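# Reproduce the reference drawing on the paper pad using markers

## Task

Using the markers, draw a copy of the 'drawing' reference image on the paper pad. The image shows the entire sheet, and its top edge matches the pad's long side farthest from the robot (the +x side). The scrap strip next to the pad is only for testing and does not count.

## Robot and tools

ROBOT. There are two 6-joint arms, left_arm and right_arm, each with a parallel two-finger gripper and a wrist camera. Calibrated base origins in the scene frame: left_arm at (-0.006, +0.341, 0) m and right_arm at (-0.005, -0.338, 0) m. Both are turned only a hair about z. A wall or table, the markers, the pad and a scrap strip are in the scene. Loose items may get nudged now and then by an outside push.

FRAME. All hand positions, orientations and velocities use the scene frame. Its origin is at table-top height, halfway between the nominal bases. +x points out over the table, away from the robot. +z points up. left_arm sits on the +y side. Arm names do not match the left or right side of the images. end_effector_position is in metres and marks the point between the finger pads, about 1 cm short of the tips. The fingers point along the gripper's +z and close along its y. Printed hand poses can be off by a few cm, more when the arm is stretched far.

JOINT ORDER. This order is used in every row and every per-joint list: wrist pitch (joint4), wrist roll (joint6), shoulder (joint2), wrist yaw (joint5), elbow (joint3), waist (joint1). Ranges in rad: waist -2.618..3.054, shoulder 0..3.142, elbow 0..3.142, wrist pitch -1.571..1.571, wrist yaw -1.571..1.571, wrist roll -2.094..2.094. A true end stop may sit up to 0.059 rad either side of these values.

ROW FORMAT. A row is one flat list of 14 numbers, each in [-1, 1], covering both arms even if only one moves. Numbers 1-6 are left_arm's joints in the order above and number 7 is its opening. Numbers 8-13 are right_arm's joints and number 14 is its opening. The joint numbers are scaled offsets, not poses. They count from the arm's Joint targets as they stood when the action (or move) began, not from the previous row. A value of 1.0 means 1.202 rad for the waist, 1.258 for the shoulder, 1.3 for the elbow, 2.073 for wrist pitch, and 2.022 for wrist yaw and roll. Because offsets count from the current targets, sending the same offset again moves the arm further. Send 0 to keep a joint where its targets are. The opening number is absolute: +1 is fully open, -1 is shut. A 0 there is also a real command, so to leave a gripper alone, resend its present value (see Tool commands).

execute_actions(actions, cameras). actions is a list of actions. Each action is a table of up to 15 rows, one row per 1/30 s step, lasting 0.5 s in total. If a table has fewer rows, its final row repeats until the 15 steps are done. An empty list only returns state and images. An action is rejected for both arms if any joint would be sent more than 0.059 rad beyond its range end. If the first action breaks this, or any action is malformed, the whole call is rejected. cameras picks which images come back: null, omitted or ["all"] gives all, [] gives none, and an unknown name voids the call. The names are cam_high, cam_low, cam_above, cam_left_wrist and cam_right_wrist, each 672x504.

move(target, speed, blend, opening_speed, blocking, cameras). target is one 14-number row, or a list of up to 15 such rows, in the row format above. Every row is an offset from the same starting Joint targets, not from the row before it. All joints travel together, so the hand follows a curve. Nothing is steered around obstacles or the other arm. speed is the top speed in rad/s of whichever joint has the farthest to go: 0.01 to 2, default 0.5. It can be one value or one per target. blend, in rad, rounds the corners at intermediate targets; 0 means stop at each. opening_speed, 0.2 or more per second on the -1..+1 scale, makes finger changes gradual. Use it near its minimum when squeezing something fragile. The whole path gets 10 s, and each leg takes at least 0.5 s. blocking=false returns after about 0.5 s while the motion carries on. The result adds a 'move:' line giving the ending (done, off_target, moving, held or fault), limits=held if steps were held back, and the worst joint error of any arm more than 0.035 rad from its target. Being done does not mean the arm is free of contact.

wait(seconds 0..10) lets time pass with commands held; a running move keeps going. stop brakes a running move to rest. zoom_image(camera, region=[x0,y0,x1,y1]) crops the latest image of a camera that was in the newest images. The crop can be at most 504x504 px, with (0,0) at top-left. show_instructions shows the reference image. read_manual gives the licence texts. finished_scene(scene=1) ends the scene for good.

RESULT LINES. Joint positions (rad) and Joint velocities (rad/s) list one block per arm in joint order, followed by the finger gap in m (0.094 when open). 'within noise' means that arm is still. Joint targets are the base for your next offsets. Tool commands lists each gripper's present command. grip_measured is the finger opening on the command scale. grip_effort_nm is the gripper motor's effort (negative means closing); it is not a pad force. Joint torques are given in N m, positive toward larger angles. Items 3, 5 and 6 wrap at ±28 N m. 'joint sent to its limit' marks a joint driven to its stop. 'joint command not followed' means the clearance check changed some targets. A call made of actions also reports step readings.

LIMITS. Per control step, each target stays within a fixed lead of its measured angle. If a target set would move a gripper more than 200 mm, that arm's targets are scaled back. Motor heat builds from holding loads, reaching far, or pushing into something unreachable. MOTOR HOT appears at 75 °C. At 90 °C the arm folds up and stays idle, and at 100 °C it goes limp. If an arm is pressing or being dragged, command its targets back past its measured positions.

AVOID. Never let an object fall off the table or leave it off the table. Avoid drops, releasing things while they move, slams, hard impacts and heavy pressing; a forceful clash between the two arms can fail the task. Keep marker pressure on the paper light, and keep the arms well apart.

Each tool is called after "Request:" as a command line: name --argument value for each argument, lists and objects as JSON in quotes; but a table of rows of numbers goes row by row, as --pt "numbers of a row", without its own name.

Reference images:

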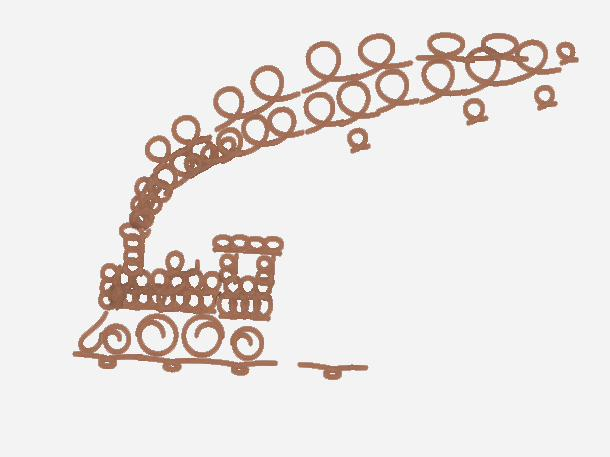

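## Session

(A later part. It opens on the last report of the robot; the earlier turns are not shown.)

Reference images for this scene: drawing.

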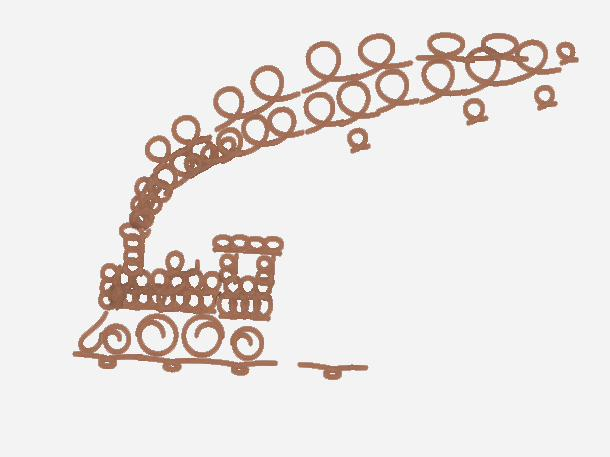

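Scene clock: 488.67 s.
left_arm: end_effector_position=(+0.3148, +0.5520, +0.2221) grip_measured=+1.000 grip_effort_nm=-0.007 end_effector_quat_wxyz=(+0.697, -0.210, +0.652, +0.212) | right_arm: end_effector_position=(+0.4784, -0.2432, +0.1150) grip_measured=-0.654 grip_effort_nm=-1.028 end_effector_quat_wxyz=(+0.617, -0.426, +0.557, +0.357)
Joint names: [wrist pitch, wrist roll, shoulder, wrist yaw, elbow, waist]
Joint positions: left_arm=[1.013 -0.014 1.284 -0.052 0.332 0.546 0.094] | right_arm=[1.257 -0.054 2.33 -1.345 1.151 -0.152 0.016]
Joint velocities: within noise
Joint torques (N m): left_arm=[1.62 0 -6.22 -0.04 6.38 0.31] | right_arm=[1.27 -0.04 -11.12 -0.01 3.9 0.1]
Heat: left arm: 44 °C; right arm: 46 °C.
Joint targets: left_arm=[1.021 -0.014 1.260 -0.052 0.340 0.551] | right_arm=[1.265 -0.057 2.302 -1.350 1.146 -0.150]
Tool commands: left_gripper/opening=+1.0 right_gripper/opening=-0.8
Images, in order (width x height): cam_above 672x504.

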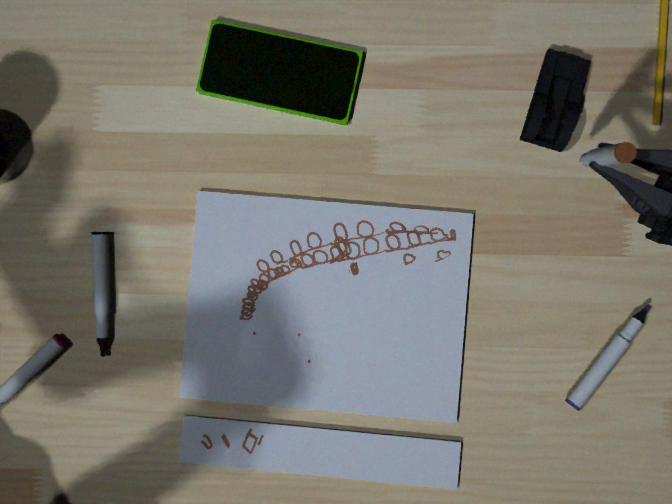

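Request:
move --pt "0 0 0 0 0 0 1 0 0 0 0 0 0.7738 -0.8" --pt "0 0 0 0 0 0 1 0 0 0.03045 0.27233 0 0.77504 -0.8" --pt "0 0 0 0 0 0 1 0 0 0.07814 0.26244 0 0.75008 -0.8" --pt "0 0 0 0 0 0 1 0 0 0.1004 0.26244 0 0.75008 -0.8" --speed '[0.6,0.5,0.12,0.06]' --blend '[0.05,0,0,0]' --cameras '[]'

Request:
move --pt "0 0 0 0 0 0 1 0 0 0 -0.01417 0 -0.0162 -0.8" --pt "0 0 0 0 0 0 1 0 0 0 -0.00113 0 -0.0206 -0.8" --pt "0 0 0 0 0 0 1 0 0 0 -0.00113 0 -0.0023 -0.8" --pt "0 0 0 0 0 0 1 0 0 0 0.01311 0 0.00102 -0.8" --pt "0 0 0 0 0 0 1 0 0 0 0.03111 0 0.01011 -0.8" --pt "0 0 0 0 0 0 1 0 0 0 0.04231 0 0.01965 -0.8" --pt "0 0 0 0 0 0 1 0 0 0 0.02927 0 0.02405 -0.8" --pt "0 0 0 0 0 0 1 0 0 0 0.02927 0 0.00575 -0.8" --pt "0 0 0 0 0 0 1 0 0 0 0.01502 0 0.00243 -0.8" --pt "0 0 0 0 0 0 1 0 0 0 -0.00297 0 -0.00666 -0.8" --pt "0 0 0 0 0 0 1 0 0 0.0004 -0.04806 0 -0.02928 -0.8" --speed '[0.08,0.12,0.06,0.12,0.12,0.08,0.12,0.06,0.12,0.12,0.12]' --blend '[0.003,0.003,0.003,0.003,0.003,0.003,0.003,0.003,0.003,0.003,0]' --cameras '["cam_above"]'

Request:
zoom_image --camera "cam_above" --region '[220, 290, 300, 350]'

Scene clock: 497.20 s.
left_arm: end_effector_position=(+0.3148, +0.5520, +0.2221) grip_measured=+1.000 grip_effort_nm=-0.007 end_effector_quat_wxyz=(+0.697, -0.210, +0.652, +0.212) | right_arm: end_effector_position=(+0.3059, +0.1226, +0.0782) grip_measured=-0.654 grip_effort_nm=-1.033 end_effector_quat_wxyz=(+0.515, -0.511, +0.490, +0.484)
Joint names: [wrist pitch, wrist roll, shoulder, wrist yaw, elbow, waist]
Joint positions: left_arm=[1.013 -0.014 1.284 -0.052 0.332 0.546 0.094] | right_arm=[1.259 -0.054 2.414 -0.821 1.151 0.755 0.016]
Joint velocities: within noise
Joint torques (N m): left_arm=[1.64 0.02 -6.32 -0.01 6.43 0.27] | right_arm=[1.53 -0.04 -8.32 0.02 3.81 -0.31]
Heat: left arm: 44 °C; right arm: 47 °C.
Joint targets: left_arm=[1.021 -0.014 1.260 -0.052 0.340 0.551] | right_arm=[1.265 -0.057 2.428 -0.819 1.146 0.752]
move: done
No camera images: "cameras" was empty.

Scene clock: 501.33 s.
left_arm: end_effector_position=(+0.3148, +0.5520, +0.2221) grip_measured=+1.000 grip_effort_nm=-0.007 end_effector_quat_wxyz=(+0.697, -0.210, +0.652, +0.212) | right_arm: end_effector_position=(+0.3058, +0.1123, +0.0780) grip_measured=-0.654 grip_effort_nm=-1.033 end_effector_quat_wxyz=(+0.502, -0.523, +0.477, +0.497)
Joint names: [wrist pitch, wrist roll, shoulder, wrist yaw, elbow, waist]
Joint positions: left_arm=[1.013 -0.014 1.284 -0.052 0.332 0.546 0.094] | right_arm=[1.26 -0.054 2.415 -0.905 1.151 0.723 0.016]
Joint velocities: within noise
Joint torques (N m): left_arm=[1.66 0.04 -6.22 -0.02 6.43 0.32] | right_arm=[1.48 -0.04 -8.31 -0.12 3.77 -0.53]
Heat: left arm: 44 °C; right arm: 47 °C.
Joint targets: left_arm=[1.021 -0.014 1.260 -0.052 0.340 0.551] | right_arm=[1.265 -0.057 2.429 -0.917 1.146 0.716]
move: done
Images, in order (width x height): cam_above 672x504.

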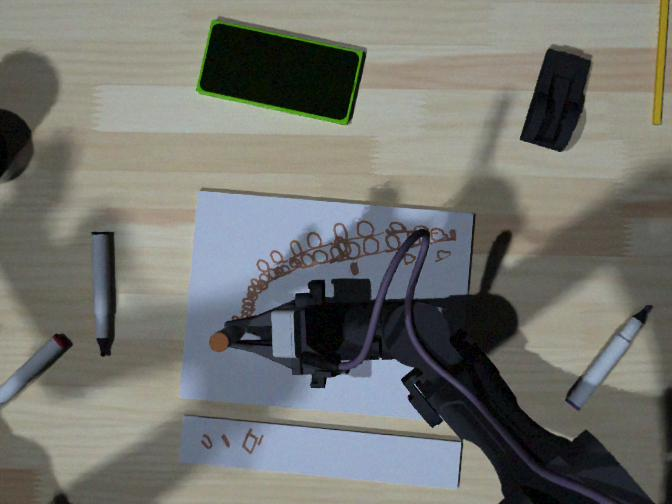

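Scaled by 6.300 from the camera's 672x504 image, which has a finer 960x720 frame.

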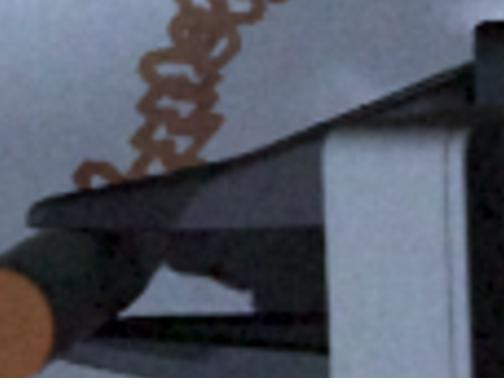

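Request:
move --pt "0 0 0 0 0 0 1 0 0 0 -0.0102 0 -0.00908 -0.8" --pt "0 0 0 0 0 0 1 0 0 0 0.00286 0 -0.01358 -0.8" --pt "0 0 0 0 0 0 1 0 0 0 0.00286 0 0.00473 -0.8" --pt "0 0 0 0 0 0 1 0 0 0 0.01615 0 0.00744 -0.8" --pt "0 0 0 0 0 0 1 0 0 0 0.03277 0 0.01578 -0.8" --pt "0 0 0 0 0 0 1 0 0 0 0.04297 0 0.02486 -0.8" --pt "0 0 0 0 0 0 1 0 0 0 0.02991 0 0.02936 -0.8" --pt "0 0 0 0 0 0 1 0 0 0 0.02991 0 0.01106 -0.8" --pt "0 0 0 0 0 0 1 0 0 0 0.01661 0 0.00834 -0.8" --pt "0 0 0 0 0 0 1 0 0 0 0 0 0 -0.8" --pt "0 0 0 0 0 0 1 0 0 0.0008 -0.03229 0 -0.02002 -0.8" --speed '[0.08,0.12,0.06,0.12,0.12,0.08,0.12,0.06,0.12,0.12,0.12]' --blend '[0.003,0.003,0.003,0.003,0.003,0.003,0.003,0.003,0.003,0.003,0]' --cameras '[]'

Request:
move --pt "0 0 0 0 0 0 1 0 0 0 -0.00921 0 -0.00862 -0.8" --pt "0 0 0 0 0 0 1 0 0 0 0.00388 0 -0.01322 -0.8" --pt "0 0 0 0 0 0 1 0 0 0 0.00388 0 0.00509 -0.8" --pt "0 0 0 0 0 0 1 0 0 0 0.01622 0 0.0072 -0.8" --pt "0 0 0 0 0 0 1 0 0 0 0.03146 0 0.01479 -0.8" --pt "0 0 0 0 0 0 1 0 0 0 0.04067 0 0.02341 -0.8" --pt "0 0 0 0 0 0 1 0 0 0 0.02758 0 0.02801 -0.8" --pt "0 0 0 0 0 0 1 0 0 0 0.02758 0 0.0097 -0.8" --pt "0 0 0 0 0 0 1 0 0 0 0.01524 0 0.00759 -0.8" --pt "0 0 0 0 0 0 1 0 0 0 0 0 0 -0.8" --pt "0 0 0 0 0 0 1 0 0 0.0005 -0.02981 0 -0.01958 -0.8" --speed '[0.08,0.12,0.06,0.12,0.12,0.08,0.12,0.06,0.12,0.12,0.12]' --blend '[0.003,0.003,0.003,0.003,0.003,0.003,0.003,0.003,0.003,0.003,0]' --cameras '[]'

Request:
move --pt "0 0 0 0 0 0 1 0 0 0 -0.00921 0 -0.00862 -0.8" --pt "0 0 0 0 0 0 1 0 0 0 0.00388 0 -0.01322 -0.8" --pt "0 0 0 0 0 0 1 0 0 0 0.00388 0 0.00509 -0.8" --pt "0 0 0 0 0 0 1 0 0 0 0.01622 0 0.0072 -0.8" --pt "0 0 0 0 0 0 1 0 0 0 0.03146 0 0.01479 -0.8" --pt "0 0 0 0 0 0 1 0 0 0 0.04067 0 0.02341 -0.8" --pt "0 0 0 0 0 0 1 0 0 0 0.02758 0 0.02801 -0.8" --pt "0 0 0 0 0 0 1 0 0 0 0.02758 0 0.0097 -0.8" --pt "0 0 0 0 0 0 1 0 0 0 0.01524 0 0.00759 -0.8" --pt "0 0 0 0 0 0 1 0 0 0 0 0 0 -0.8" --pt "0 0 0 0 0 0 1 0 0 0.0006 -0.03366 0 -0.02062 -0.8" --speed '[0.08,0.12,0.06,0.12,0.12,0.08,0.12,0.06,0.12,0.12,0.12]' --blend '[0.003,0.003,0.003,0.003,0.003,0.003,0.003,0.003,0.003,0.003,0]' --cameras '[]'

Request:
move --pt "0 0 0 0 0 0 1 0 0 0 -0.00921 0 -0.00862 -0.8" --pt "0 0 0 0 0 0 1 0 0 0 0.00388 0 -0.01322 -0.8" --pt "0 0 0 0 0 0 1 0 0 0 0.00388 0 0.00509 -0.8" --pt "0 0 0 0 0 0 1 0 0 0 0.01622 0 0.0072 -0.8" --pt "0 0 0 0 0 0 1 0 0 0 0.03146 0 0.01479 -0.8" --pt "0 0 0 0 0 0 1 0 0 0 0.04067 0 0.02341 -0.8" --pt "0 0 0 0 0 0 1 0 0 0 0.02758 0 0.02801 -0.8" --pt "0 0 0 0 0 0 1 0 0 0 0.02758 0 0.0097 -0.8" --pt "0 0 0 0 0 0 1 0 0 0 0.01524 0 0.00759 -0.8" --pt "0 0 0 0 0 0 1 0 0 0 0 0 0 -0.8" --pt "0 0 0 0 0 0 1 0 0 0.0004 -0.02867 0 -0.01826 -0.8" --speed '[0.08,0.12,0.06,0.12,0.12,0.08,0.12,0.06,0.12,0.12,0.12]' --blend '[0.003,0.003,0.003,0.003,0.003,0.003,0.003,0.003,0.003,0.003,0]' --cameras '[]'

Request:
move --pt "0 0 0 0 0 0 1 0 0 0 -0.00832 0 -0.00855 -0.8" --pt "0 0 0 0 0 0 1 0 0 0 0.0045 0 -0.01309 -0.8" --pt "0 0 0 0 0 0 1 0 0 0 0.0045 0 0.00522 -0.8" --pt "0 0 0 0 0 0 1 0 0 0 0.01612 0 0.0068 -0.8" --pt "0 0 0 0 0 0 1 0 0 0 0.03039 0 0.01379 -0.8" --pt "0 0 0 0 0 0 1 0 0 0 0.03894 0 0.02211 -0.8" --pt "0 0 0 0 0 0 1 0 0 0 0.02589 0 0.02688 -0.8" --pt "0 0 0 0 0 0 1 0 0 0 0.02589 0 0.00857 -0.8" --pt "0 0 0 0 0 0 1 0 0 0 0.01427 0 0.007 -0.8" --pt "0 0 0 0 0 0 1 0 0 0 0 0 0 -0.8" --pt "0 0 0 0 0 0 1 0 0 0 -0.02688 0 -0.01917 -0.8" --speed '[0.08,0.12,0.06,0.12,0.12,0.08,0.12,0.06,0.12,0.12,0.12]' --blend '[0.003,0.003,0.003,0.003,0.003,0.003,0.003,0.003,0.003,0.003,0]' --cameras '[]'

Request:
move --pt "0 0 0 0 0 0 1 0 0 0 -0.00789 0 -0.00801 -0.8" --pt "0 0 0 0 0 0 1 0 0 0 0.00511 0 -0.01295 -0.8" --pt "0 0 0 0 0 0 1 0 0 0 0.00511 0 0.00535 -0.8" --pt "0 0 0 0 0 0 1 0 0 0 0.01602 0 0.00639 -0.8" --pt "0 0 0 0 0 0 1 0 0 0 0.02931 0 0.01279 -0.8" --pt "0 0 0 0 0 0 1 0 0 0 0.03721 0 0.0208 -0.8" --pt "0 0 0 0 0 0 1 0 0 0 0.0242 0 0.02574 -0.8" --pt "0 0 0 0 0 0 1 0 0 0 0.0242 0 0.00744 -0.8" --pt "0 0 0 0 0 0 1 0 0 0 0.01329 0 0.0064 -0.8" --pt "0 0 0 0 0 0 1 0 0 0 0 0 0 -0.8" --pt "0 0 0 0 0 0 1 0 0 -0.1 0 0 0 -0.8" --speed '[0.08,0.12,0.06,0.12,0.12,0.08,0.12,0.06,0.12,0.12,0.25]' --blend '[0.003,0.003,0.003,0.003,0.003,0.003,0.003,0.003,0.003,0,0]' --cameras '["cam_above"]'

Request:
zoom_image --camera "cam_above" --region '[220, 290, 300, 350]'

Scene clock: 507.20 s.
left_arm: end_effector_position=(+0.3148, +0.5520, +0.2221) grip_measured=+1.000 grip_effort_nm=-0.007 end_effector_quat_wxyz=(+0.697, -0.210, +0.652, +0.212) | right_arm: end_effector_position=(+0.3049, +0.1041, +0.0778) grip_measured=-0.654 grip_effort_nm=-1.033 end_effector_quat_wxyz=(-0.492, +0.533, -0.466, -0.507)
Joint names: [wrist pitch, wrist roll, shoulder, wrist yaw, elbow, waist]
Joint positions: left_arm=[1.013 -0.014 1.284 -0.052 0.332 0.546 0.094] | right_arm=[1.261 -0.054 2.415 -0.97 1.151 0.699 0.016]
Joint velocities: within noise
Joint torques (N m): left_arm=[1.66 0.08 -6.31 -0.01 6.42 0.18] | right_arm=[1.44 -0.03 -8.27 -0.11 3.71 -0.61]
Heat: left arm: 44 °C; right arm: 46 °C.
Joint targets: left_arm=[1.021 -0.014 1.260 -0.052 0.340 0.551] | right_arm=[1.265 -0.057 2.430 -0.982 1.146 0.692]
move: done
No camera images: "cameras" was empty.

Scene clock: 510.67 s.
left_arm: end_effector_position=(+0.3148, +0.5520, +0.2221) grip_measured=+1.000 grip_effort_nm=-0.002 end_effector_quat_wxyz=(+0.697, -0.210, +0.652, +0.212) | right_arm: end_effector_position=(+0.3046, +0.0957, +0.0775) grip_measured=-0.654 grip_effort_nm=-1.033 end_effector_quat_wxyz=(-0.482, +0.541, -0.457, -0.516)
Joint names: [wrist pitch, wrist roll, shoulder, wrist yaw, elbow, waist]
Joint positions: left_arm=[1.013 -0.014 1.284 -0.052 0.332 0.546 0.094] | right_arm=[1.261 -0.054 2.416 -1.03 1.151 0.675 0.016]
Joint velocities: within noise
Joint torques (N m): left_arm=[1.66 0.04 -6.19 -0.03 6.27 0.35] | right_arm=[1.42 -0.04 -8.24 -0.11 3.7 -0.57]
Heat: left arm: 44 °C; right arm: 45 °C.
Joint targets: left_arm=[1.021 -0.014 1.260 -0.052 0.340 0.551] | right_arm=[1.265 -0.057 2.430 -1.042 1.146 0.669]
move: done
No camera images: "cameras" was empty.

Scene clock: 514.23 s.
left_arm: end_effector_position=(+0.3148, +0.5520, +0.2221) grip_measured=+1.000 grip_effort_nm=-0.007 end_effector_quat_wxyz=(+0.697, -0.210, +0.652, +0.212) | right_arm: end_effector_position=(+0.3032, +0.0863, +0.0773) grip_measured=-0.654 grip_effort_nm=-1.028 end_effector_quat_wxyz=(-0.471, +0.550, -0.445, -0.526)
Joint names: [wrist pitch, wrist roll, shoulder, wrist yaw, elbow, waist]
Joint positions: left_arm=[1.013 -0.014 1.284 -0.052 0.332 0.546 0.094] | right_arm=[1.262 -0.054 2.417 -1.098 1.151 0.65 0.016]
Joint velocities: within noise
Joint torques (N m): left_arm=[1.64 0.07 -6.3 -0.05 6.31 0.42] | right_arm=[1.37 -0.03 -8.21 -0.13 3.64 -0.5]
Heat: left arm: 44 °C; right arm: 45 °C.
Joint targets: left_arm=[1.021 -0.014 1.260 -0.052 0.340 0.551] | right_arm=[1.265 -0.057 2.431 -1.110 1.146 0.644]
move: done
No camera images: "cameras" was empty.

Scene clock: 517.77 s.
left_arm: end_effector_position=(+0.3148, +0.5520, +0.2221) grip_measured=+1.000 grip_effort_nm=-0.007 end_effector_quat_wxyz=(+0.697, -0.210, +0.652, +0.212) | right_arm: end_effector_position=(+0.3021, +0.0776, +0.0774) grip_measured=-0.654 grip_effort_nm=-1.038 end_effector_quat_wxyz=(-0.461, +0.559, -0.434, -0.535)
Joint names: [wrist pitch, wrist roll, shoulder, wrist yaw, elbow, waist]
Joint positions: left_arm=[1.013 -0.014 1.284 -0.052 0.332 0.546 0.094] | right_arm=[1.263 -0.054 2.417 -1.158 1.151 0.628 0.016]
Joint velocities: within noise
Joint torques (N m): left_arm=[1.66 0.03 -6.39 -0.02 6.35 0.28] | right_arm=[1.34 -0.03 -8.16 -0.13 3.6 -0.54]
Heat: left arm: 44 °C; right arm: 44 °C.
Joint targets: left_arm=[1.021 -0.014 1.260 -0.052 0.340 0.551] | right_arm=[1.265 -0.057 2.432 -1.168 1.146 0.622]
move: done
No camera images: "cameras" was empty.

Scene clock: 521.13 s.
left_arm: end_effector_position=(+0.3148, +0.5520, +0.2221) grip_measured=+1.000 grip_effort_nm=-0.002 end_effector_quat_wxyz=(+0.697, -0.210, +0.652, +0.212) | right_arm: end_effector_position=(+0.3021, +0.0685, +0.0771) grip_measured=-0.654 grip_effort_nm=-1.033 end_effector_quat_wxyz=(-0.453, +0.565, -0.426, -0.542)
Joint names: [wrist pitch, wrist roll, shoulder, wrist yaw, elbow, waist]
Joint positions: left_arm=[1.013 -0.014 1.284 -0.052 0.332 0.546 0.094] | right_arm=[1.263 -0.054 2.418 -1.212 1.151 0.605 0.016]
Joint velocities: within noise
Joint torques (N m): left_arm=[1.64 0.03 -6.27 -0.02 6.39 0.36] | right_arm=[1.3 -0.03 -8.17 -0.12 3.58 -0.53]
Heat: left arm: 44 °C; right arm: 44 °C.
Joint targets: left_arm=[1.021 -0.014 1.260 -0.052 0.340 0.551] | right_arm=[1.265 -0.056 2.432 -1.223 1.146 0.599]
move: done
No camera images: "cameras" was empty.

Scene clock: 524.43 s.
left_arm: end_effector_position=(+0.3148, +0.5520, +0.2221) grip_measured=+1.000 grip_effort_nm=-0.002 end_effector_quat_wxyz=(+0.697, -0.210, +0.652, +0.212) | right_arm: end_effector_position=(+0.3029, +0.0694, +0.1153) grip_measured=-0.654 grip_effort_nm=-1.033 end_effector_quat_wxyz=(-0.479, +0.574, -0.396, -0.533)
Joint names: [wrist pitch, wrist roll, shoulder, wrist yaw, elbow, waist]
Joint positions: left_arm=[1.013 -0.014 1.284 -0.052 0.332 0.546 0.094] | right_arm=[1.262 -0.054 2.335 -1.216 1.151 0.605 0.016]
Joint velocities: within noise
Joint torques (N m): left_arm=[1.66 0.05 -6.38 -0.04 6.35 0.38] | right_arm=[1.27 -0.03 -11.19 -0.01 3.88 -0.55]
Heat: left arm: 44 °C; right arm: 44 °C.
Joint targets: left_arm=[1.021 -0.014 1.260 -0.052 0.340 0.551] | right_arm=[1.265 -0.056 2.306 -1.223 1.146 0.599]
move: done
Images, in order (width x height): cam_above 672x504.

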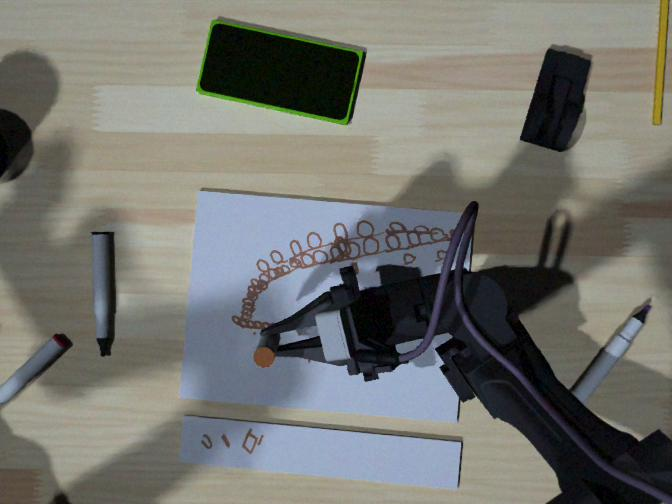

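Scaled by 6.300 from the camera's 672x504 image, which has a finer 960x720 frame.

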